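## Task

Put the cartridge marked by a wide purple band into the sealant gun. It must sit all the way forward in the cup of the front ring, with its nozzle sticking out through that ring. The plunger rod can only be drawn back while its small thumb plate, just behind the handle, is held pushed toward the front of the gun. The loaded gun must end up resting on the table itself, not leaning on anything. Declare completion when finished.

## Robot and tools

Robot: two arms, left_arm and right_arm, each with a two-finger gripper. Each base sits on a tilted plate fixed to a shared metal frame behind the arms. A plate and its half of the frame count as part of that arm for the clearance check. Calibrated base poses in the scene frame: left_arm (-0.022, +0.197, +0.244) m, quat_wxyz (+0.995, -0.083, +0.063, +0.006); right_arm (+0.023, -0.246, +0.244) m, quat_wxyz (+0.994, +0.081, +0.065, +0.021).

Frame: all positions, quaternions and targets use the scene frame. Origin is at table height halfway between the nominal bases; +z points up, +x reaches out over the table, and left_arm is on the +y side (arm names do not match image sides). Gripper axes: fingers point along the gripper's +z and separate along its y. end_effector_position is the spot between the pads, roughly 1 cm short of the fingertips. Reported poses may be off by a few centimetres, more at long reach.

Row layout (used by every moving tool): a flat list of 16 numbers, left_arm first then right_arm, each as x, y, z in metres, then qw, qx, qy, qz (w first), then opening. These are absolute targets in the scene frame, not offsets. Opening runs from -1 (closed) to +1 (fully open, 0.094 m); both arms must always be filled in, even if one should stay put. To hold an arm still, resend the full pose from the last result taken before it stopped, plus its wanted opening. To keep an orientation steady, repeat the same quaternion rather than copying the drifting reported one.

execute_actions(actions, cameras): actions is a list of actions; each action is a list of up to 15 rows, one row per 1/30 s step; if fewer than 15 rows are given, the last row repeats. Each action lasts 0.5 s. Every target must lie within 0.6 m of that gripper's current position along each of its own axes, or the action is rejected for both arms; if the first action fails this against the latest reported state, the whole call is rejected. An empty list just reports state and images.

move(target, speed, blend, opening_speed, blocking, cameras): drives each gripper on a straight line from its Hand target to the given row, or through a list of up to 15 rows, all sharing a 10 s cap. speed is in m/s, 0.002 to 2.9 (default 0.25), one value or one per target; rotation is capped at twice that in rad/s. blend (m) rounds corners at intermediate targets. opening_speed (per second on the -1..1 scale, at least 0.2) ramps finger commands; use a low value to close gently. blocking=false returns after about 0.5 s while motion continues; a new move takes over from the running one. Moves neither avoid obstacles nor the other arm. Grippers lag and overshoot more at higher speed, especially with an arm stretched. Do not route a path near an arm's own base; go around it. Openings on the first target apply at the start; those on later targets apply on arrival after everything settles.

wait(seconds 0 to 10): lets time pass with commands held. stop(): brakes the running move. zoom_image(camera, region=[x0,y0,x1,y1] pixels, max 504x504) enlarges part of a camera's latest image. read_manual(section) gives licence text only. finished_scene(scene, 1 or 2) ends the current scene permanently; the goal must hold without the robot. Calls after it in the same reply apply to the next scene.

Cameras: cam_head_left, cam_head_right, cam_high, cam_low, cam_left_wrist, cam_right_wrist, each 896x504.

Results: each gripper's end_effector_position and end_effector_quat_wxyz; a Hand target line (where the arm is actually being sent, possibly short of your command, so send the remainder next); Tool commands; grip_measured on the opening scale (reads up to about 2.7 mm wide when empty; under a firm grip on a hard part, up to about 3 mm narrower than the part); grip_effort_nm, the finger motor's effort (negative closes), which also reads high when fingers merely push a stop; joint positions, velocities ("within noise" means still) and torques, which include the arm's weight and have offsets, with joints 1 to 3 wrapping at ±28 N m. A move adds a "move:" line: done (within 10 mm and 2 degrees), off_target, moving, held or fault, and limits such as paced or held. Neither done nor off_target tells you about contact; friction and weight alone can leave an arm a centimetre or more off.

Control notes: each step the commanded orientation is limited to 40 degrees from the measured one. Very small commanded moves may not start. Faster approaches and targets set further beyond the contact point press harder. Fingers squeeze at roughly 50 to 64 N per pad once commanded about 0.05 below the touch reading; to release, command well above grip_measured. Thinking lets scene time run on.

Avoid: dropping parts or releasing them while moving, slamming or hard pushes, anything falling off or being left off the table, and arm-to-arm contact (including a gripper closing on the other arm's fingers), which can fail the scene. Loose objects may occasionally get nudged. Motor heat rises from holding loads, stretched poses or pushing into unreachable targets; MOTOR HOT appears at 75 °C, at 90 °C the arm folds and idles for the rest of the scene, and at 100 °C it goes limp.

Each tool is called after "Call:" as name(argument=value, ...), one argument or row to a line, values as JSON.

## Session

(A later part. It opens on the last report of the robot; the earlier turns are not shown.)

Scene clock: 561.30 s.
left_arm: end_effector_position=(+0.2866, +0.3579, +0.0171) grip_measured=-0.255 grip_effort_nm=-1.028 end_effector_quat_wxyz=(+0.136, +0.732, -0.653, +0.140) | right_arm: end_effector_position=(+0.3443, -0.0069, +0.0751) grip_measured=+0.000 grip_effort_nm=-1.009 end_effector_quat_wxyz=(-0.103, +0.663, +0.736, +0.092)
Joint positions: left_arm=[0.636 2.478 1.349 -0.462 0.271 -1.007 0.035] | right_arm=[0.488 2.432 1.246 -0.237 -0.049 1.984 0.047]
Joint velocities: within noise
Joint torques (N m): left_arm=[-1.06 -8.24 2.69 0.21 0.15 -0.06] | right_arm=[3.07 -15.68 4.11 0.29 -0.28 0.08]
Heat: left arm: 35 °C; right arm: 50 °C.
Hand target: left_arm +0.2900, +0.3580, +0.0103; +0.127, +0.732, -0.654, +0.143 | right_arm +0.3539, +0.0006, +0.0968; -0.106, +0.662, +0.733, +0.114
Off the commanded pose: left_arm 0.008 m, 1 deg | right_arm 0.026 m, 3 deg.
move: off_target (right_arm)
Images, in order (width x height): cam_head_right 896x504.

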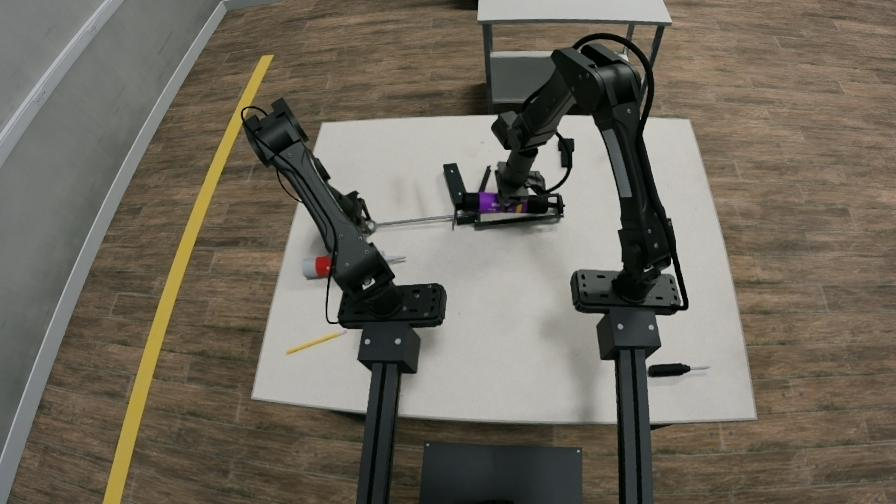

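Call:
move(
  target=[0.290, 0.358, 0.010, 0.1271, 0.7324, -0.6536, 0.1424, -0.45, 0.354, -0.019, 0.083, -0.0812, 0.6662, 0.7358, 0.0912, -0.05],
  speed=0.05,
  cameras=["cam_head_right"],
)

Call:
zoom_image(
  camera="cam_head_right",
  region=[440, 150, 600, 250],
)

Scene clock: 568.47 s.
left_arm: end_effector_position=(+0.2866, +0.3579, +0.0171) grip_measured=-0.255 grip_effort_nm=-1.028 end_effector_quat_wxyz=(+0.136, +0.732, -0.653, +0.140) | right_arm: end_effector_position=(+0.3458, -0.0188, +0.0710) grip_measured=+0.000 grip_effort_nm=-1.009 end_effector_quat_wxyz=(-0.087, +0.666, +0.737, +0.081)
Joint positions: left_arm=[0.636 2.478 1.349 -0.462 0.271 -1.007 0.035] | right_arm=[0.475 2.432 1.236 -0.238 -0.013 1.973 0.047]
Joint velocities: within noise
Joint torques (N m): left_arm=[-1.01 -8.12 2.62 0.24 0.14 -0.02] | right_arm=[2.25 -13.68 3.78 0.31 -0.01 0.02]
Heat: left arm: 35 °C; right arm: 54 °C.
Hand target: left_arm +0.2900, +0.3580, +0.0103; +0.127, +0.732, -0.654, +0.143 | right_arm +0.3540, -0.0189, +0.0827; -0.081, +0.666, +0.736, +0.091
Off the commanded pose: left_arm 0.008 m, 1 deg | right_arm 0.015 m, 1 deg.
move: off_target (right_arm)
Images, in order (width x height): cam_head_right 896x504.

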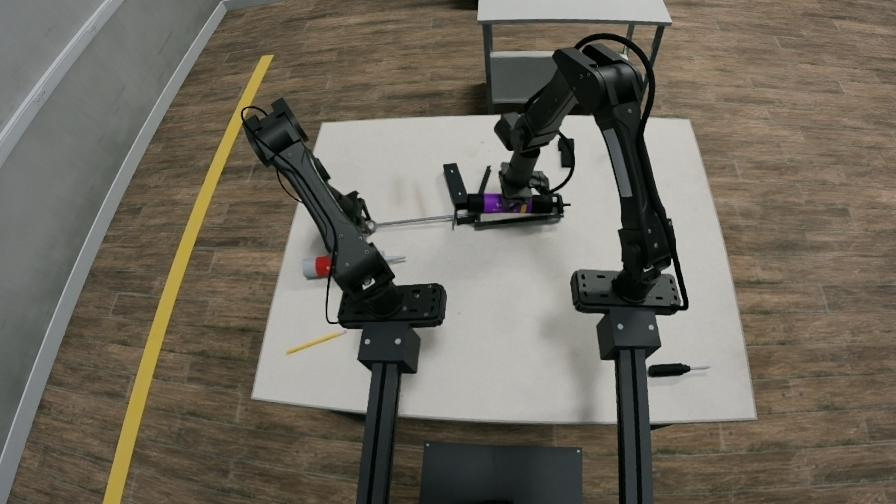

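Scaled by 3.150 from the camera's 896x504 image, which has a finer 1280x720 frame.

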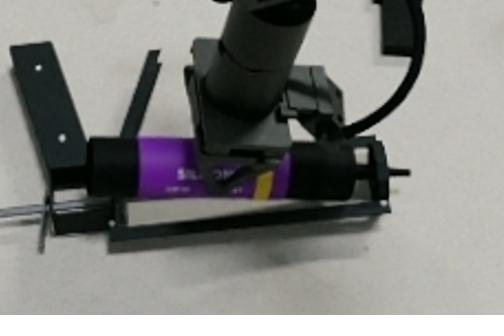

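Call:
move(
  target=[0.290, 0.358, 0.010, 0.1271, 0.7324, -0.6536, 0.1424, -0.45, 0.350, -0.030, 0.077, -0.0678, 0.6678, 0.7371, 0.0791, -0.05],
  speed=0.05,
  cameras=["cam_head_right","cam_high"],
)

Call:
zoom_image(
  camera="cam_head_right",
  region=[500, 170, 590, 235],
)

Call:
zoom_image(
  camera="cam_high",
  region=[400, 260, 520, 420],
)

Scene clock: 574.13 s.
left_arm: end_effector_position=(+0.2868, +0.3586, +0.0168) grip_measured=-0.255 grip_effort_nm=-1.033 end_effector_quat_wxyz=(+0.135, +0.732, -0.653, +0.139) | right_arm: end_effector_position=(+0.3413, -0.0280, +0.0663) grip_measured=+0.000 grip_effort_nm=-1.009 end_effector_quat_wxyz=(-0.077, +0.663, +0.741, +0.070)
Joint positions: left_arm=[0.636 2.478 1.349 -0.459 0.269 -1.007 0.035] | right_arm=[0.469 2.432 1.214 -0.231 0.012 1.959 0.047]
Joint velocities: within noise
Joint torques (N m): left_arm=[-1.09 -8.23 2.74 0.19 0.16 -0.05] | right_arm=[2.14 -13.46 3.36 0.34 0.02 0.05]
Heat: left arm: 35 °C; right arm: 56 °C.
Hand target: left_arm +0.2900, +0.3580, +0.0103; +0.127, +0.732, -0.654, +0.142 | right_arm +0.3498, -0.0300, +0.0767; -0.068, +0.668, +0.737, +0.079
Off the commanded pose: left_arm 0.008 m, 1 deg | right_arm 0.014 m, 2 deg.
move: off_target (right_arm)
Images, in order (width x height): cam_head_right 896x504, cam_high 896x504.

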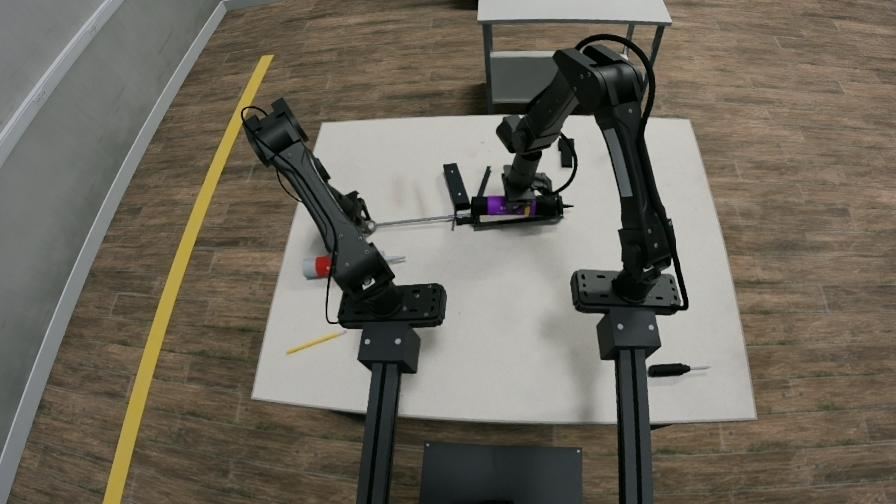

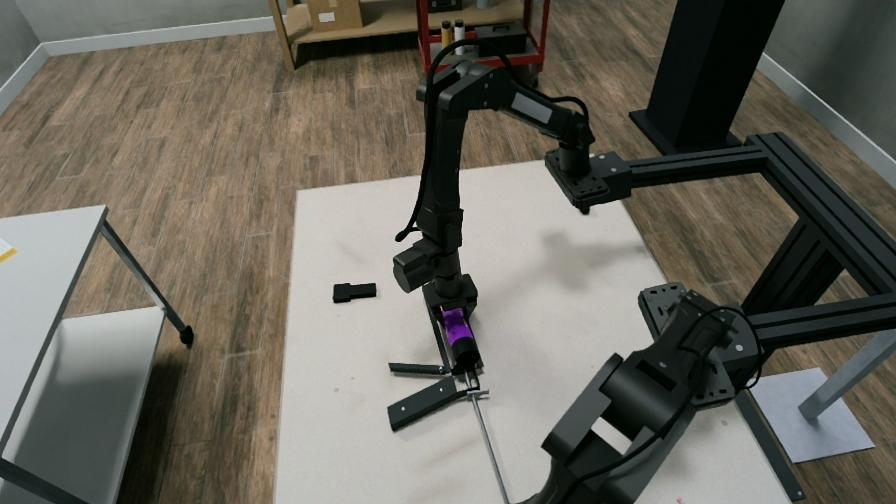

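Scaled by 5.600 from the camera's 896x504 image, which has a finer 1280x720 frame.

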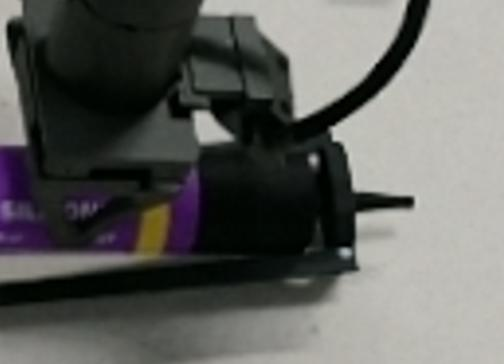

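Scaled by 3.150 from the camera's 896x504 image, which has a finer 1280x720 frame.

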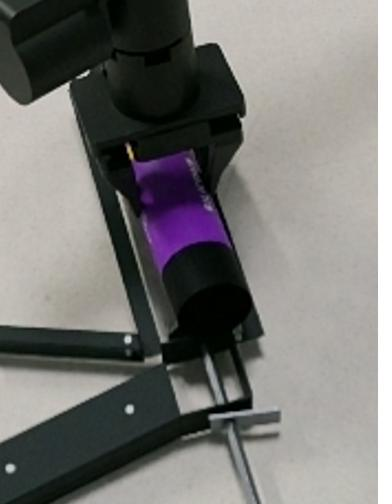

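Call:
move(
  target=[0.290, 0.358, 0.010, 0.1271, 0.7324, -0.6536, 0.1424, -0.45, 0.3525, -0.0405, 0.070, -0.0465, 0.6698, 0.7388, 0.0598, -0.05],
  speed=0.04,
  cameras=["cam_head_right","cam_high"],
)

Call:
zoom_image(
  camera="cam_head_right",
  region=[500, 170, 590, 235],
)

Call:
zoom_image(
  camera="cam_high",
  region=[400, 260, 520, 420],
)

Scene clock: 581.43 s.
left_arm: end_effector_position=(+0.2868, +0.3587, +0.0168) grip_measured=-0.255 grip_effort_nm=-1.033 end_effector_quat_wxyz=(+0.135, +0.732, -0.653, +0.139) | right_arm: end_effector_position=(+0.3440, -0.0333, +0.0653) grip_measured=+0.000 grip_effort_nm=-1.004 end_effector_quat_wxyz=(-0.061, +0.665, +0.742, +0.064)
Joint positions: left_arm=[0.636 2.478 1.349 -0.459 0.268 -1.007 0.035] | right_arm=[0.469 2.432 1.214 -0.232 0.046 1.959 0.047]
Joint velocities: within noise
Joint torques (N m): left_arm=[-1.17 -8.18 2.7 0.22 0.16 -0.04] | right_arm=[1.65 -11.63 4.78 0.18 0.25 0.01]
Heat: left arm: 35 °C; right arm: 57 °C.
Hand target: left_arm +0.2900, +0.3580, +0.0103; +0.127, +0.732, -0.654, +0.142 | right_arm +0.3523, -0.0405, +0.0700; -0.047, +0.670, +0.739, +0.060
Off the commanded pose: left_arm 0.008 m, 1 deg | right_arm 0.012 m, 2 deg.
move: off_target (right_arm)
Images, in order (width x height): cam_head_right 896x504, cam_high 896x504.

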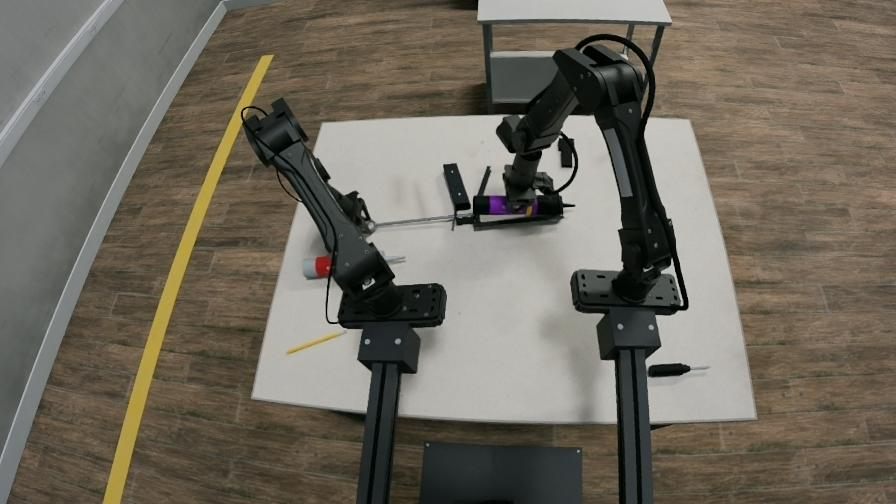

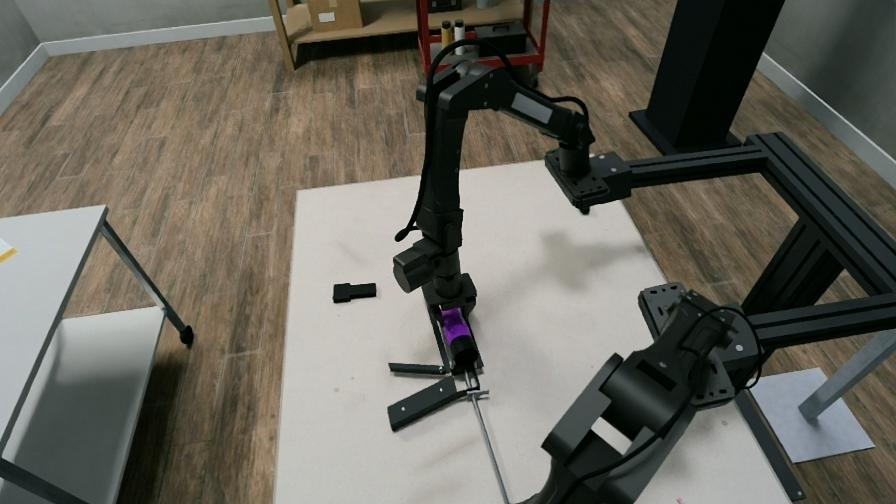

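Scaled by 5.600 from the camera's 896x504 image, which has a finer 1280x720 frame.

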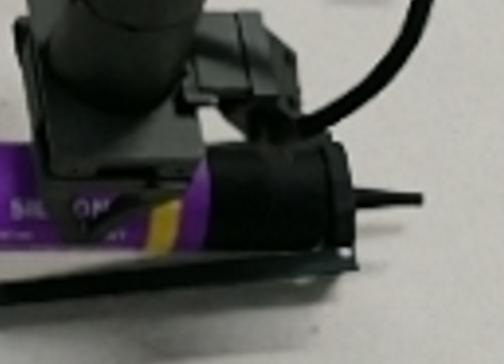

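Scaled by 3.150 from the camera's 896x504 image, which has a finer 1280x720 frame.

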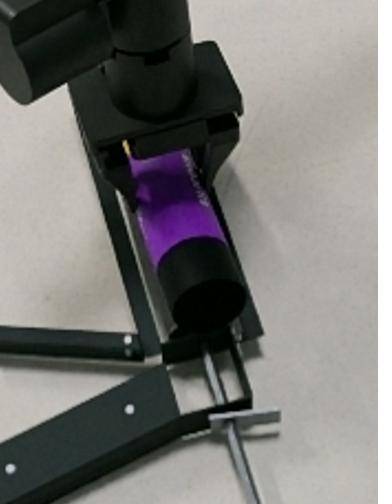

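Call:
move(
  target=[0.290, 0.358, 0.010, 0.1271, 0.7324, -0.6536, 0.1424, -0.45, 0.351, -0.050, 0.062, -0.0465, 0.6698, 0.7388, 0.0598, -0.05],
  speed=0.04,
  cameras=["cam_head_right","cam_high"],
)

Call:
zoom_image(
  camera="cam_head_right",
  region=[500, 170, 590, 235],
)

Call:
zoom_image(
  camera="cam_high",
  region=[400, 260, 520, 420],
)

Scene clock: 587.33 s.
left_arm: end_effector_position=(+0.2868, +0.3587, +0.0167) grip_measured=-0.255 grip_effort_nm=-1.028 end_effector_quat_wxyz=(+0.135, +0.732, -0.653, +0.139) | right_arm: end_effector_position=(+0.3482, -0.0434, +0.0617) grip_measured=+0.000 grip_effort_nm=-1.004 end_effector_quat_wxyz=(-0.060, +0.668, +0.739, +0.066)
Joint positions: left_arm=[0.636 2.478 1.349 -0.459 0.268 -1.007 0.035] | right_arm=[0.439 2.432 1.203 -0.215 0.043 1.935 0.047]
Joint velocities: within noise
Joint torques (N m): left_arm=[-1.02 -8.25 2.74 0.2 0.17 -0.07] | right_arm=[2.06 -10.95 3.49 0.37 0.22 -0.01]
Heat: left arm: 35 °C; right arm: 56 °C.
Hand target: left_arm +0.2899, +0.3580, +0.0103; +0.127, +0.732, -0.654, +0.142 | right_arm +0.3510, -0.0500, +0.0621; -0.047, +0.670, +0.739, +0.060
Off the commanded pose: left_arm 0.008 m, 1 deg | right_arm 0.007 m, 2 deg.
move: done
Images, in order (width x height): cam_head_right 896x504, cam_high 896x504.

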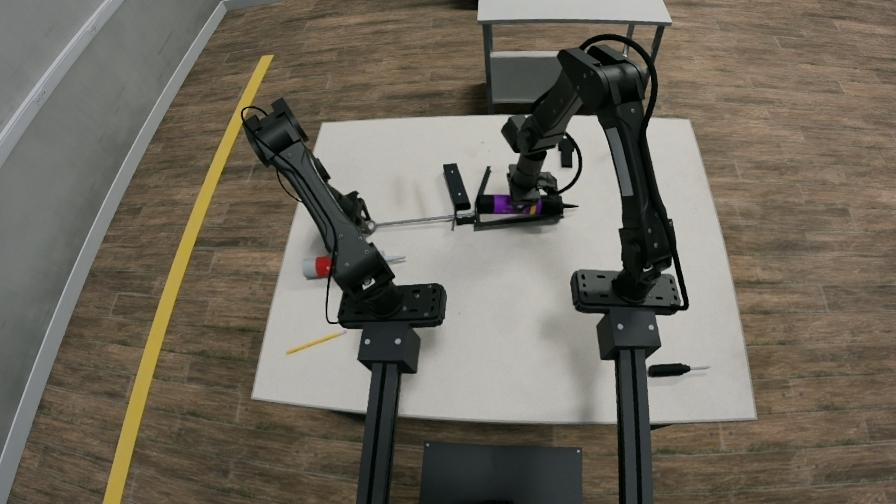

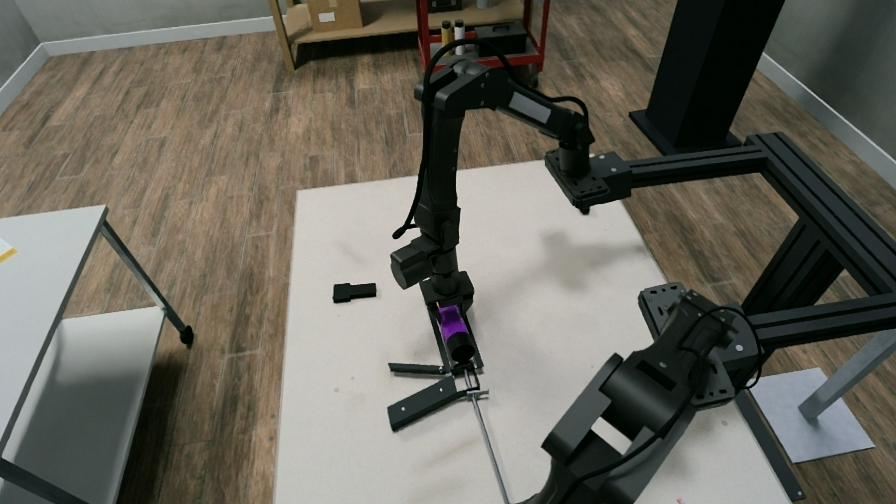

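Scaled by 5.600 from the camera's 896x504 image, which has a finer 1280x720 frame.

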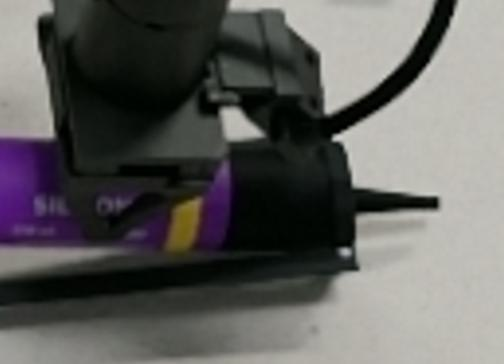

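Scaled by 3.150 from the camera's 896x504 image, which has a finer 1280x720 frame.

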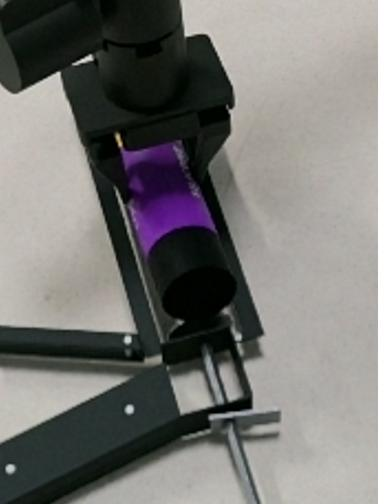

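Call:
wait(
  seconds=0,
  cameras=["cam_right_wrist","cam_left_wrist","cam_head_left","cam_head_right","cam_low"],
)

Call:
zoom_image(
  camera="cam_head_left",
  region=[490, 170, 580, 235],
)

Call:
zoom_image(
  camera="cam_head_right",
  region=[440, 170, 530, 235],
)

Scene clock: 597.30 s.
left_arm: end_effector_position=(+0.2868, +0.3587, +0.0167) grip_measured=-0.255 grip_effort_nm=-1.033 end_effector_quat_wxyz=(+0.135, +0.732, -0.653, +0.139) | right_arm: end_effector_position=(+0.3482, -0.0434, +0.0617) grip_measured=+0.000 grip_effort_nm=-1.009 end_effector_quat_wxyz=(-0.060, +0.668, +0.739, +0.066)
Joint positions: left_arm=[0.636 2.478 1.349 -0.459 0.268 -1.007 0.035] | right_arm=[0.439 2.432 1.203 -0.215 0.043 1.935 0.047]
Joint velocities: within noise
Joint torques (N m): left_arm=[-1.13 -8.27 2.78 0.19 0.16 -0.05] | right_arm=[2.04 -10.86 3.55 0.33 0.21 0]
Heat: left arm: 35 °C; right arm: 55 °C.
Hand target: left_arm +0.2899, +0.3580, +0.0103; +0.127, +0.732, -0.654, +0.142 | right_arm +0.3510, -0.0500, +0.0621; -0.047, +0.670, +0.739, +0.060
Tool commands: left_gripper/opening=-0.45 right_gripper/opening=-0.05
Off the commanded pose: left_arm 0.008 m, 1 deg | right_arm 0.007 m, 2 deg.
Images, in order (width x height): cam_head_left 896x504, cam_head_right 896x504, cam_low 896x504, cam_left_wrist 896x504, cam_right_wrist 896x504.

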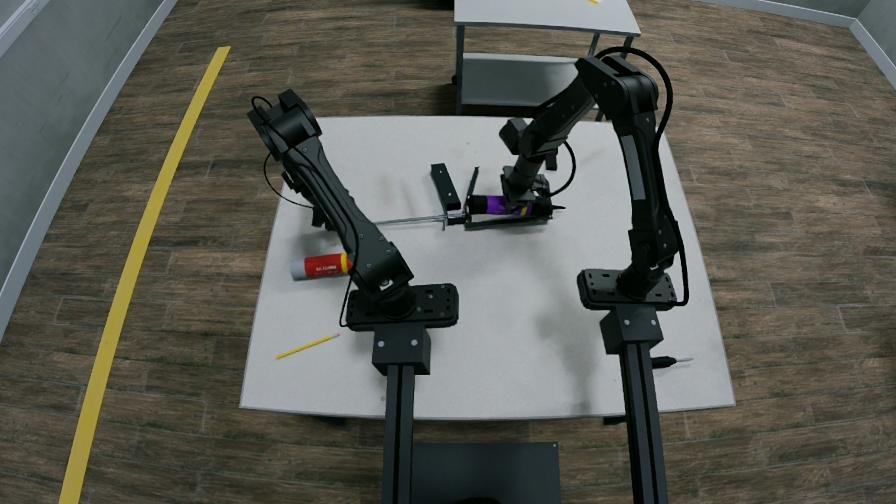

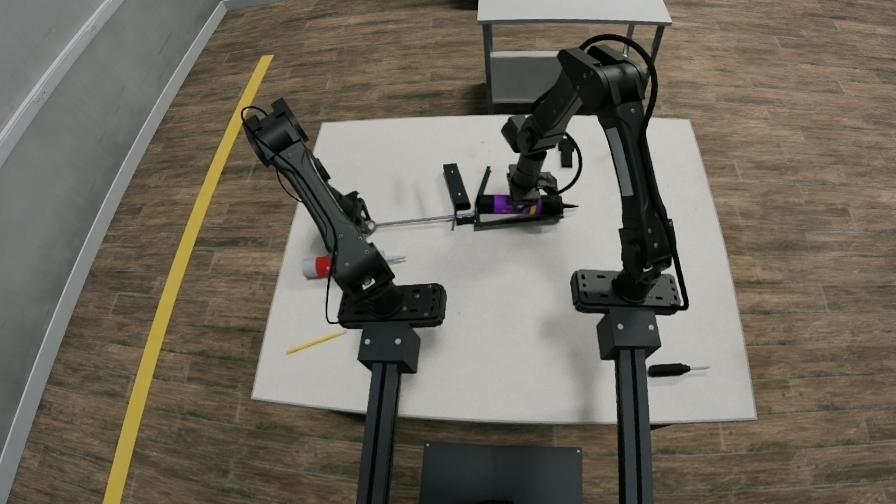

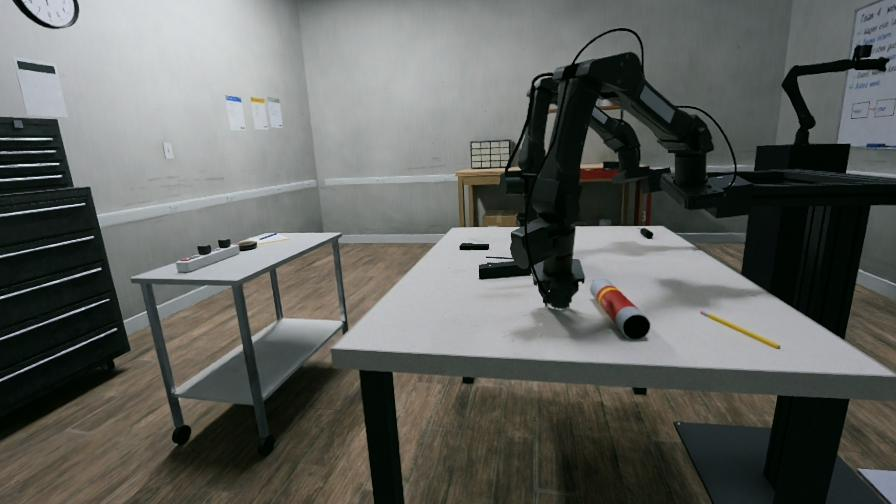

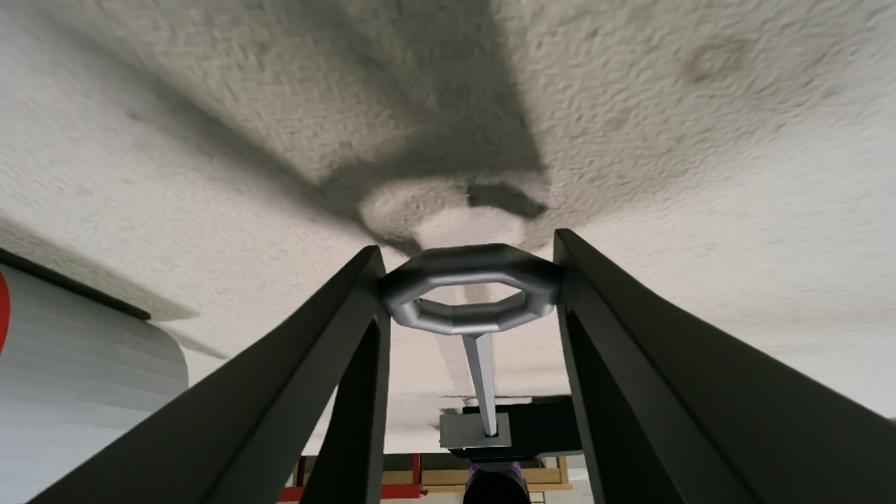

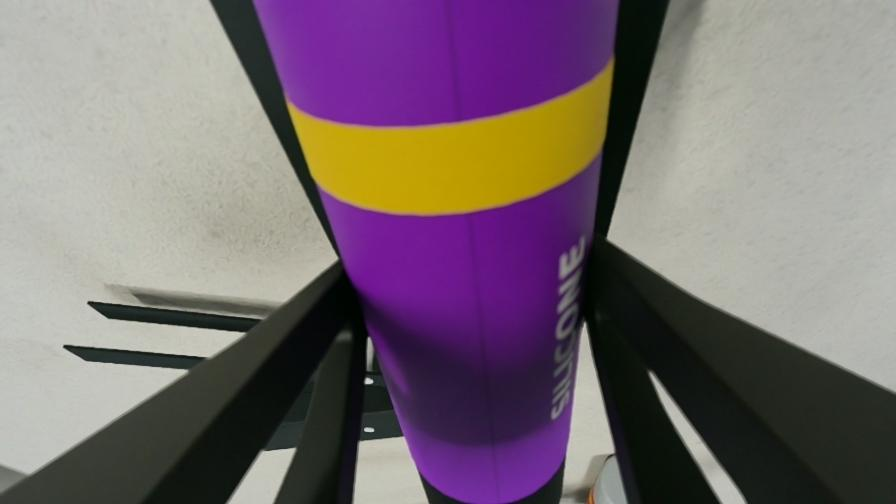

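Scaled by 5.600 from the camera's 896x504 image, which has a finer 1280x720 frame.

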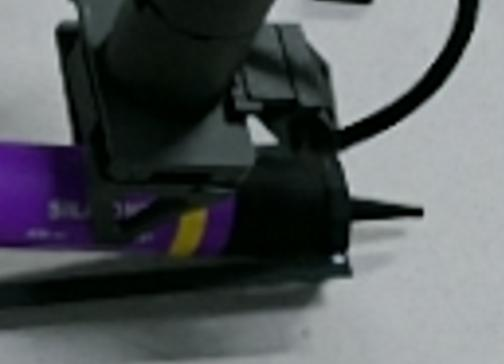

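Scaled by 5.600 from the camera's 896x504 image, which has a finer 1280x720 frame.

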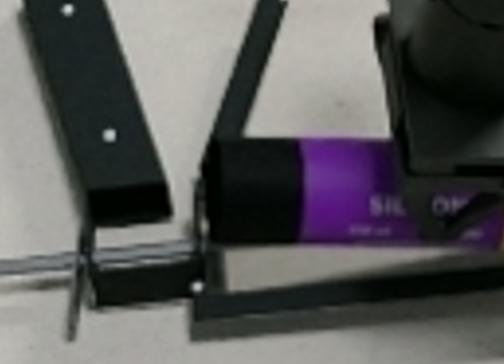

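Call:
move(
  target=[0.290, 0.358, 0.010, 0.1271, 0.7324, -0.6536, 0.1424, -0.45, 0.3475, -0.051, 0.050, -0.0180, 0.6718, 0.7401, 0.0340, -0.05],
  speed=0.03,
  cameras=["cam_head_right","cam_high","cam_right_wrist"],
)

Call:
zoom_image(
  camera="cam_head_right",
  region=[440, 160, 590, 240],
)

Call:
zoom_image(
  camera="cam_high",
  region=[400, 260, 520, 420],
)

Scene clock: 613.60 s.
left_arm: end_effector_position=(+0.2868, +0.3587, +0.0167) grip_measured=-0.255 grip_effort_nm=-1.028 end_effector_quat_wxyz=(+0.135, +0.732, -0.653, +0.139) | right_arm: end_effector_position=(+0.3479, -0.0441, +0.0594) grip_measured=+0.000 grip_effort_nm=-1.009 end_effector_quat_wxyz=(-0.043, +0.670, +0.740, +0.054)
Joint positions: left_arm=[0.636 2.478 1.349 -0.459 0.268 -1.007 0.035] | right_arm=[0.456 2.444 1.215 -0.226 0.086 1.955 0.047]
Joint velocities: within noise
Joint torques (N m): left_arm=[-1.1 -8.23 2.63 0.18 0.15 -0.03] | right_arm=[3.21 -8.03 4.9 0.31 0.52 0.12]
Heat: left arm: 35 °C; right arm: 54 °C.
Hand target: left_arm +0.2899, +0.3580, +0.0103; +0.127, +0.732, -0.654, +0.142 | right_arm +0.3474, -0.0511, +0.0506; -0.018, +0.671, +0.740, +0.035
Off the commanded pose: left_arm 0.008 m, 1 deg | right_arm 0.012 m, 4 deg.
move: off_target (right_arm)
Images, in order (width x height): cam_head_right 896x504, cam_high 896x504, cam_right_wrist 896x504.

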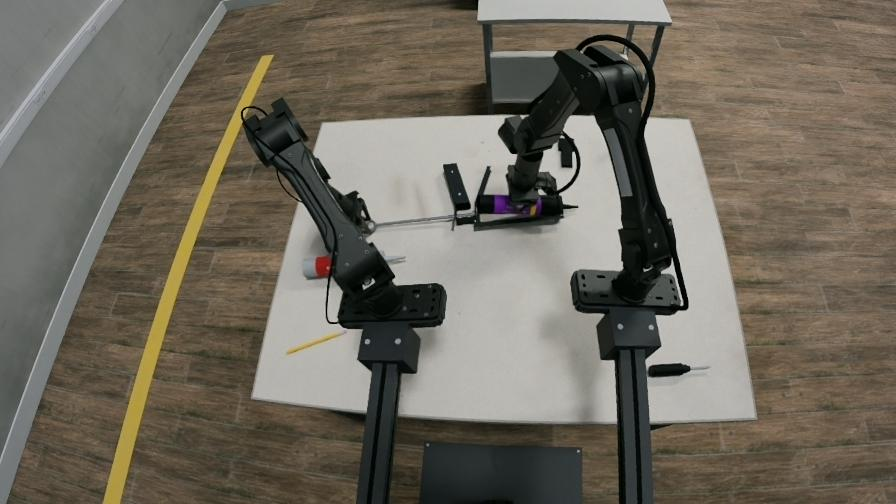

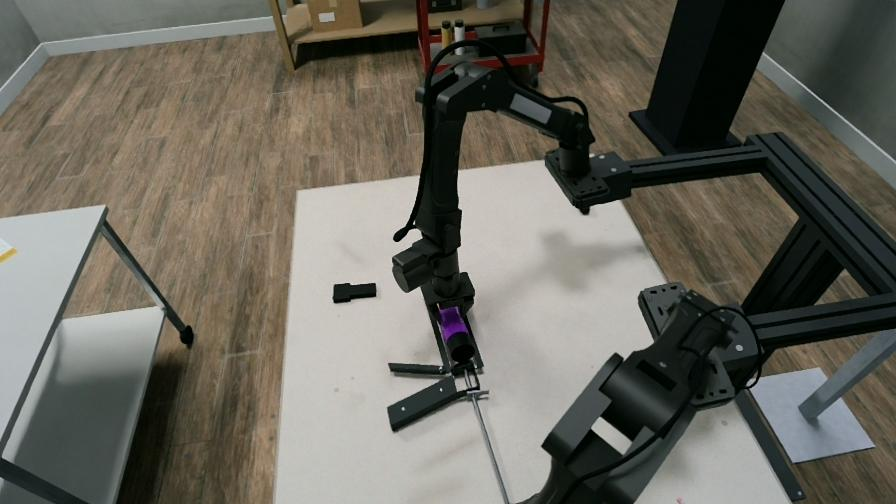

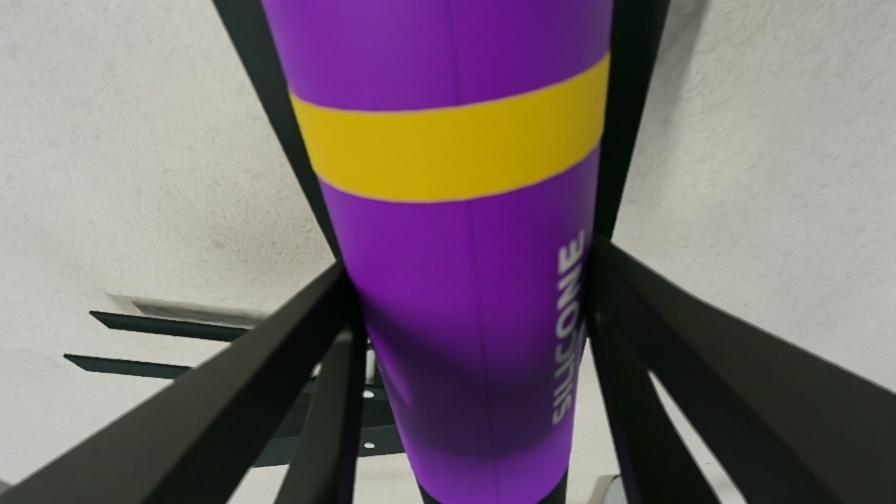

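Scaled by 3.360 from the camera's 896x504 image, which has a finer 1280x720 frame.

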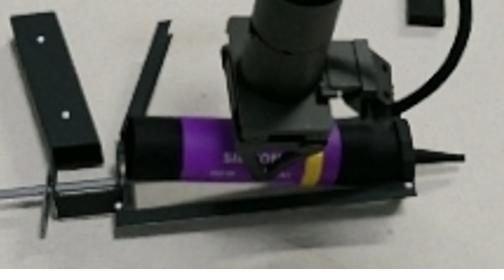

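Scaled by 3.150 from the camera's 896x504 image, which has a finer 1280x720 frame.

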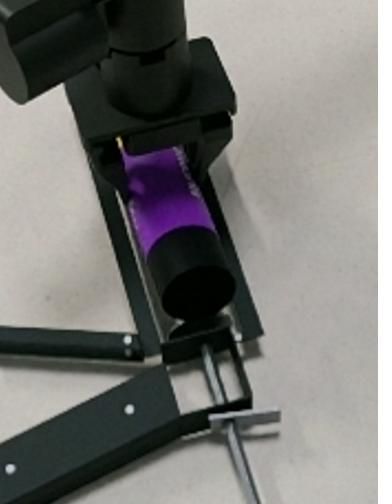

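Call:
move(
  target=[0.290, 0.358, 0.010, 0.1271, 0.7324, -0.6536, 0.1424, -0.45, 0.3475, -0.062, 0.058, -0.0465, 0.6698, 0.7388, 0.0598, -0.05],
  speed=0.03,
  cameras=["cam_head_right","cam_high","cam_right_wrist"],
)

Call:
zoom_image(
  camera="cam_head_right",
  region=[440, 160, 590, 240],
)

Call:
zoom_image(
  camera="cam_high",
  region=[400, 260, 520, 420],
)

Scene clock: 628.03 s.
left_arm: end_effector_position=(+0.2867, +0.3587, +0.0168) grip_measured=-0.255 grip_effort_nm=-1.023 end_effector_quat_wxyz=(+0.135, +0.732, -0.653, +0.139) | right_arm: end_effector_position=(+0.3473, -0.0453, +0.0590) grip_measured=+0.000 grip_effort_nm=-1.009 end_effector_quat_wxyz=(-0.063, +0.665, +0.740, +0.076)
Joint positions: left_arm=[0.636 2.478 1.349 -0.46 0.268 -1.007 0.035] | right_arm=[0.427 2.43 1.176 -0.173 0.028 1.919 0.047]
Joint velocities: within noise
Joint torques (N m): left_arm=[-1.13 -8.29 2.69 0.19 0.18 -0.04] | right_arm=[0.8 -11.37 2.11 0.27 0.32 -0.14]
Heat: left arm: 35 °C; right arm: 52 °C.
Hand target: left_arm +0.2900, +0.3580, +0.0103; +0.127, +0.732, -0.654, +0.142 | right_arm +0.3473, -0.0617, +0.0580; -0.047, +0.670, +0.739, +0.060
Off the commanded pose: left_arm 0.008 m, 1 deg | right_arm 0.017 m, 3 deg.
move: off_target (right_arm)
Images, in order (width x height): cam_head_right 896x504, cam_high 896x504, cam_right_wrist 896x504.

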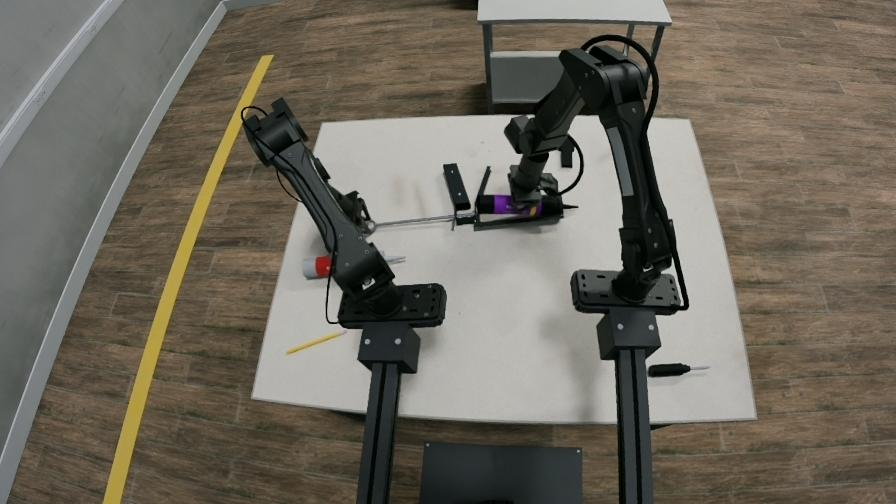

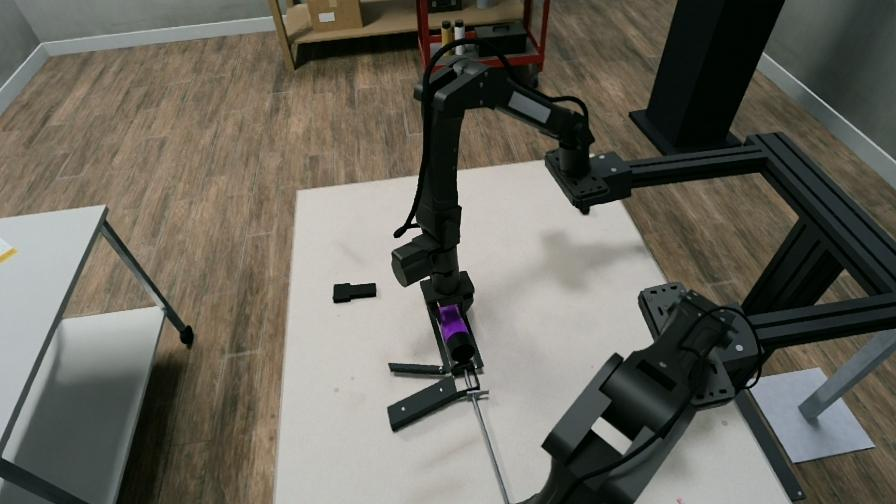

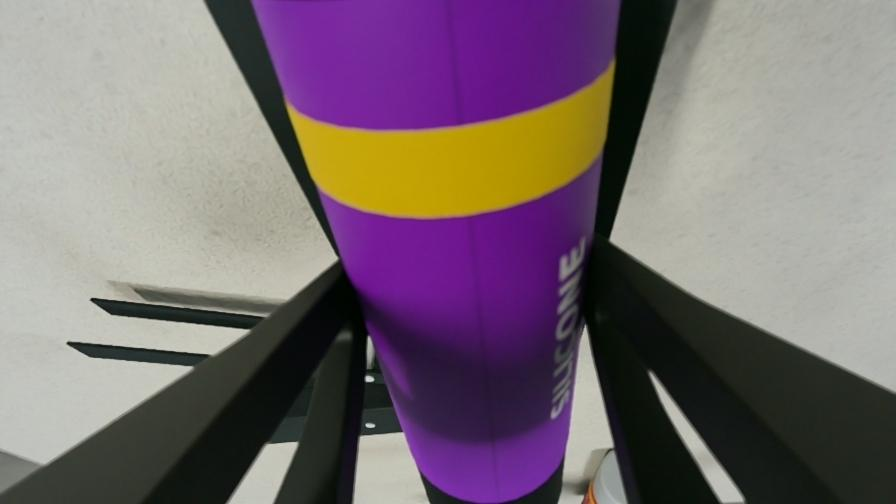

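Scaled by 3.360 from the camera's 896x504 image, which has a finer 1280x720 frame.

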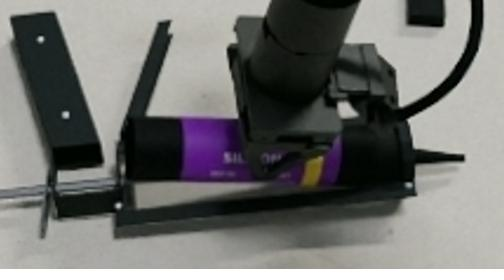

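Scaled by 3.150 from the camera's 896x504 image, which has a finer 1280x720 frame.

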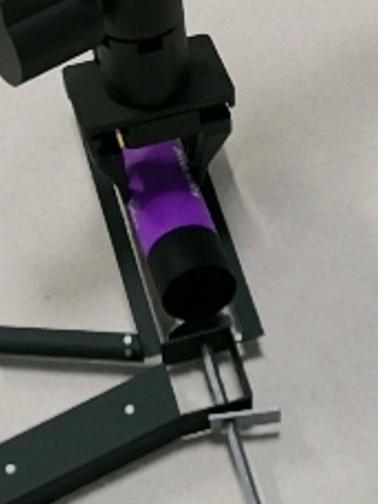

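Call:
wait(
  seconds=0,
  cameras=["cam_left_wrist","cam_head_left","cam_high"],
)

Call:
zoom_image(
  camera="cam_left_wrist",
  region=[400, 380, 600, 504],
)

Call:
zoom_image(
  camera="cam_high",
  region=[430, 330, 510, 400],
)

Call:
zoom_image(
  camera="cam_head_left",
  region=[440, 180, 510, 240],
)

Scene clock: 650.10 s.
left_arm: end_effector_position=(+0.2867, +0.3587, +0.0168) grip_measured=-0.255 grip_effort_nm=-1.033 end_effector_quat_wxyz=(+0.135, +0.732, -0.653, +0.139) | right_arm: end_effector_position=(+0.3474, -0.0452, +0.0591) grip_measured=+0.000 grip_effort_nm=-1.009 end_effector_quat_wxyz=(-0.064, +0.665, +0.740, +0.076)
Joint positions: left_arm=[0.636 2.478 1.349 -0.46 0.268 -1.007 0.035] | right_arm=[0.427 2.43 1.176 -0.173 0.028 1.918 0.047]
Joint velocities: within noise
Joint torques (N m): left_arm=[-1.09 -8.23 2.8 0.18 0.16 -0.05] | right_arm=[0.76 -11.29 2.11 0.3 0.32 -0.1]
Heat: left arm: 35 °C; right arm: 50 °C.
Hand target: left_arm +0.2900, +0.3580, +0.0103; +0.127, +0.732, -0.654, +0.142 | right_arm +0.3474, -0.0616, +0.0580; -0.047, +0.670, +0.739, +0.060
Tool commands: left_gripper/opening=-0.45 right_gripper/opening=-0.05
Off the commanded pose: left_arm 0.008 m, 1 deg | right_arm 0.017 m, 3 deg.
Images, in order (width x height): cam_head_left 896x504, cam_high 896x504, cam_left_wrist 896x504.

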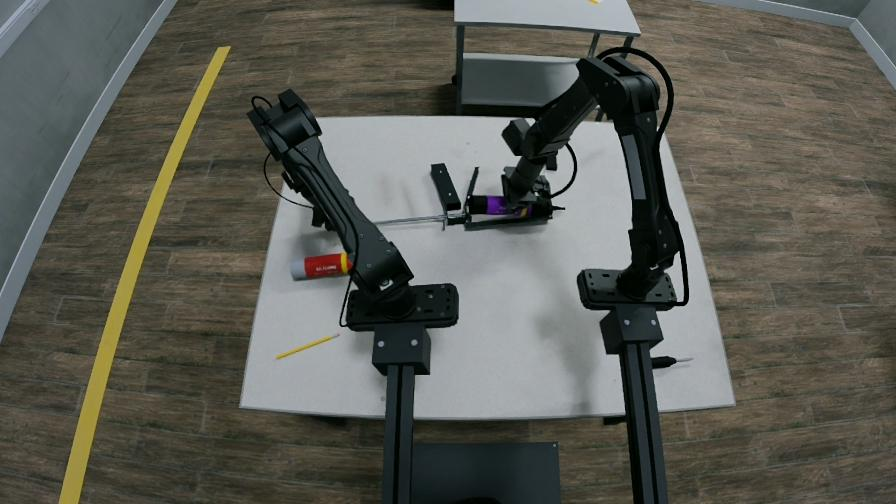

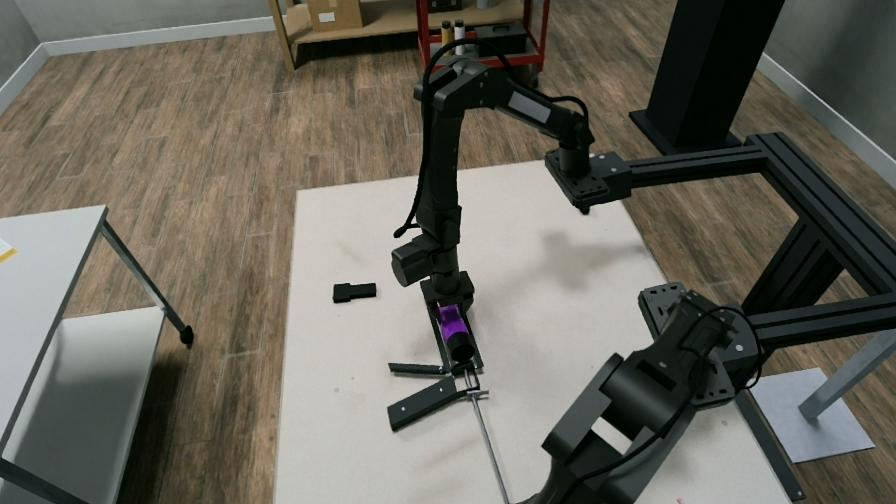

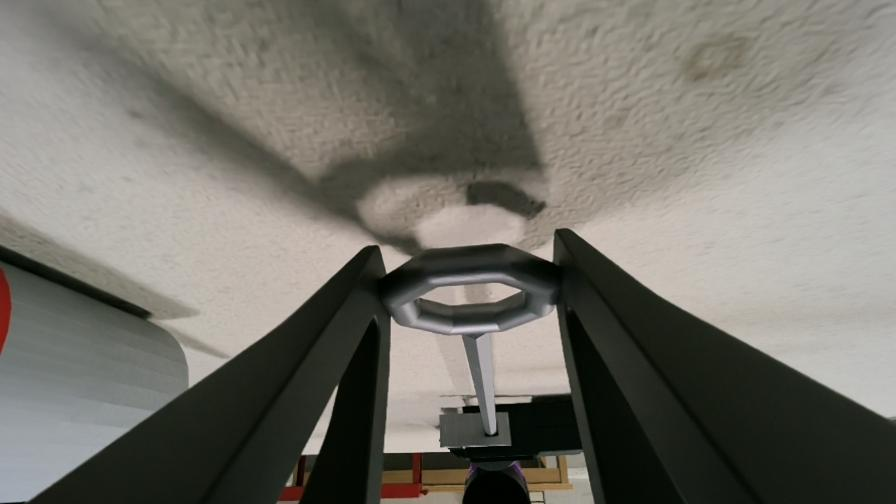

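Scaled by 2.520 from the camera's 896x504 image, which has a finer 1280x720 frame.

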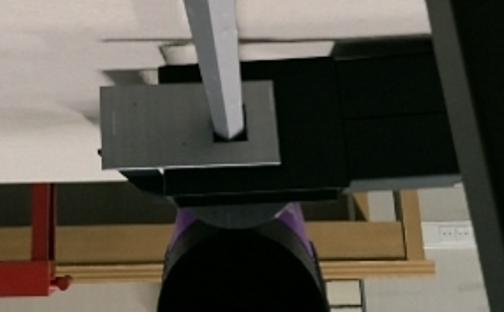

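Scaled by 6.300 from the camera's 896x504 image, which has a finer 1280x720 frame.

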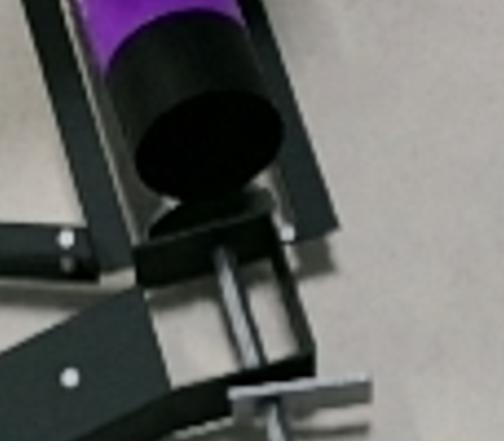

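Scaled by 7.200 from the camera's 896x504 image, which has a finer 1280x720 frame.

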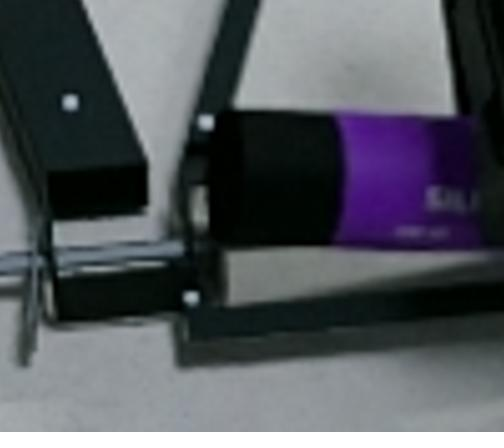

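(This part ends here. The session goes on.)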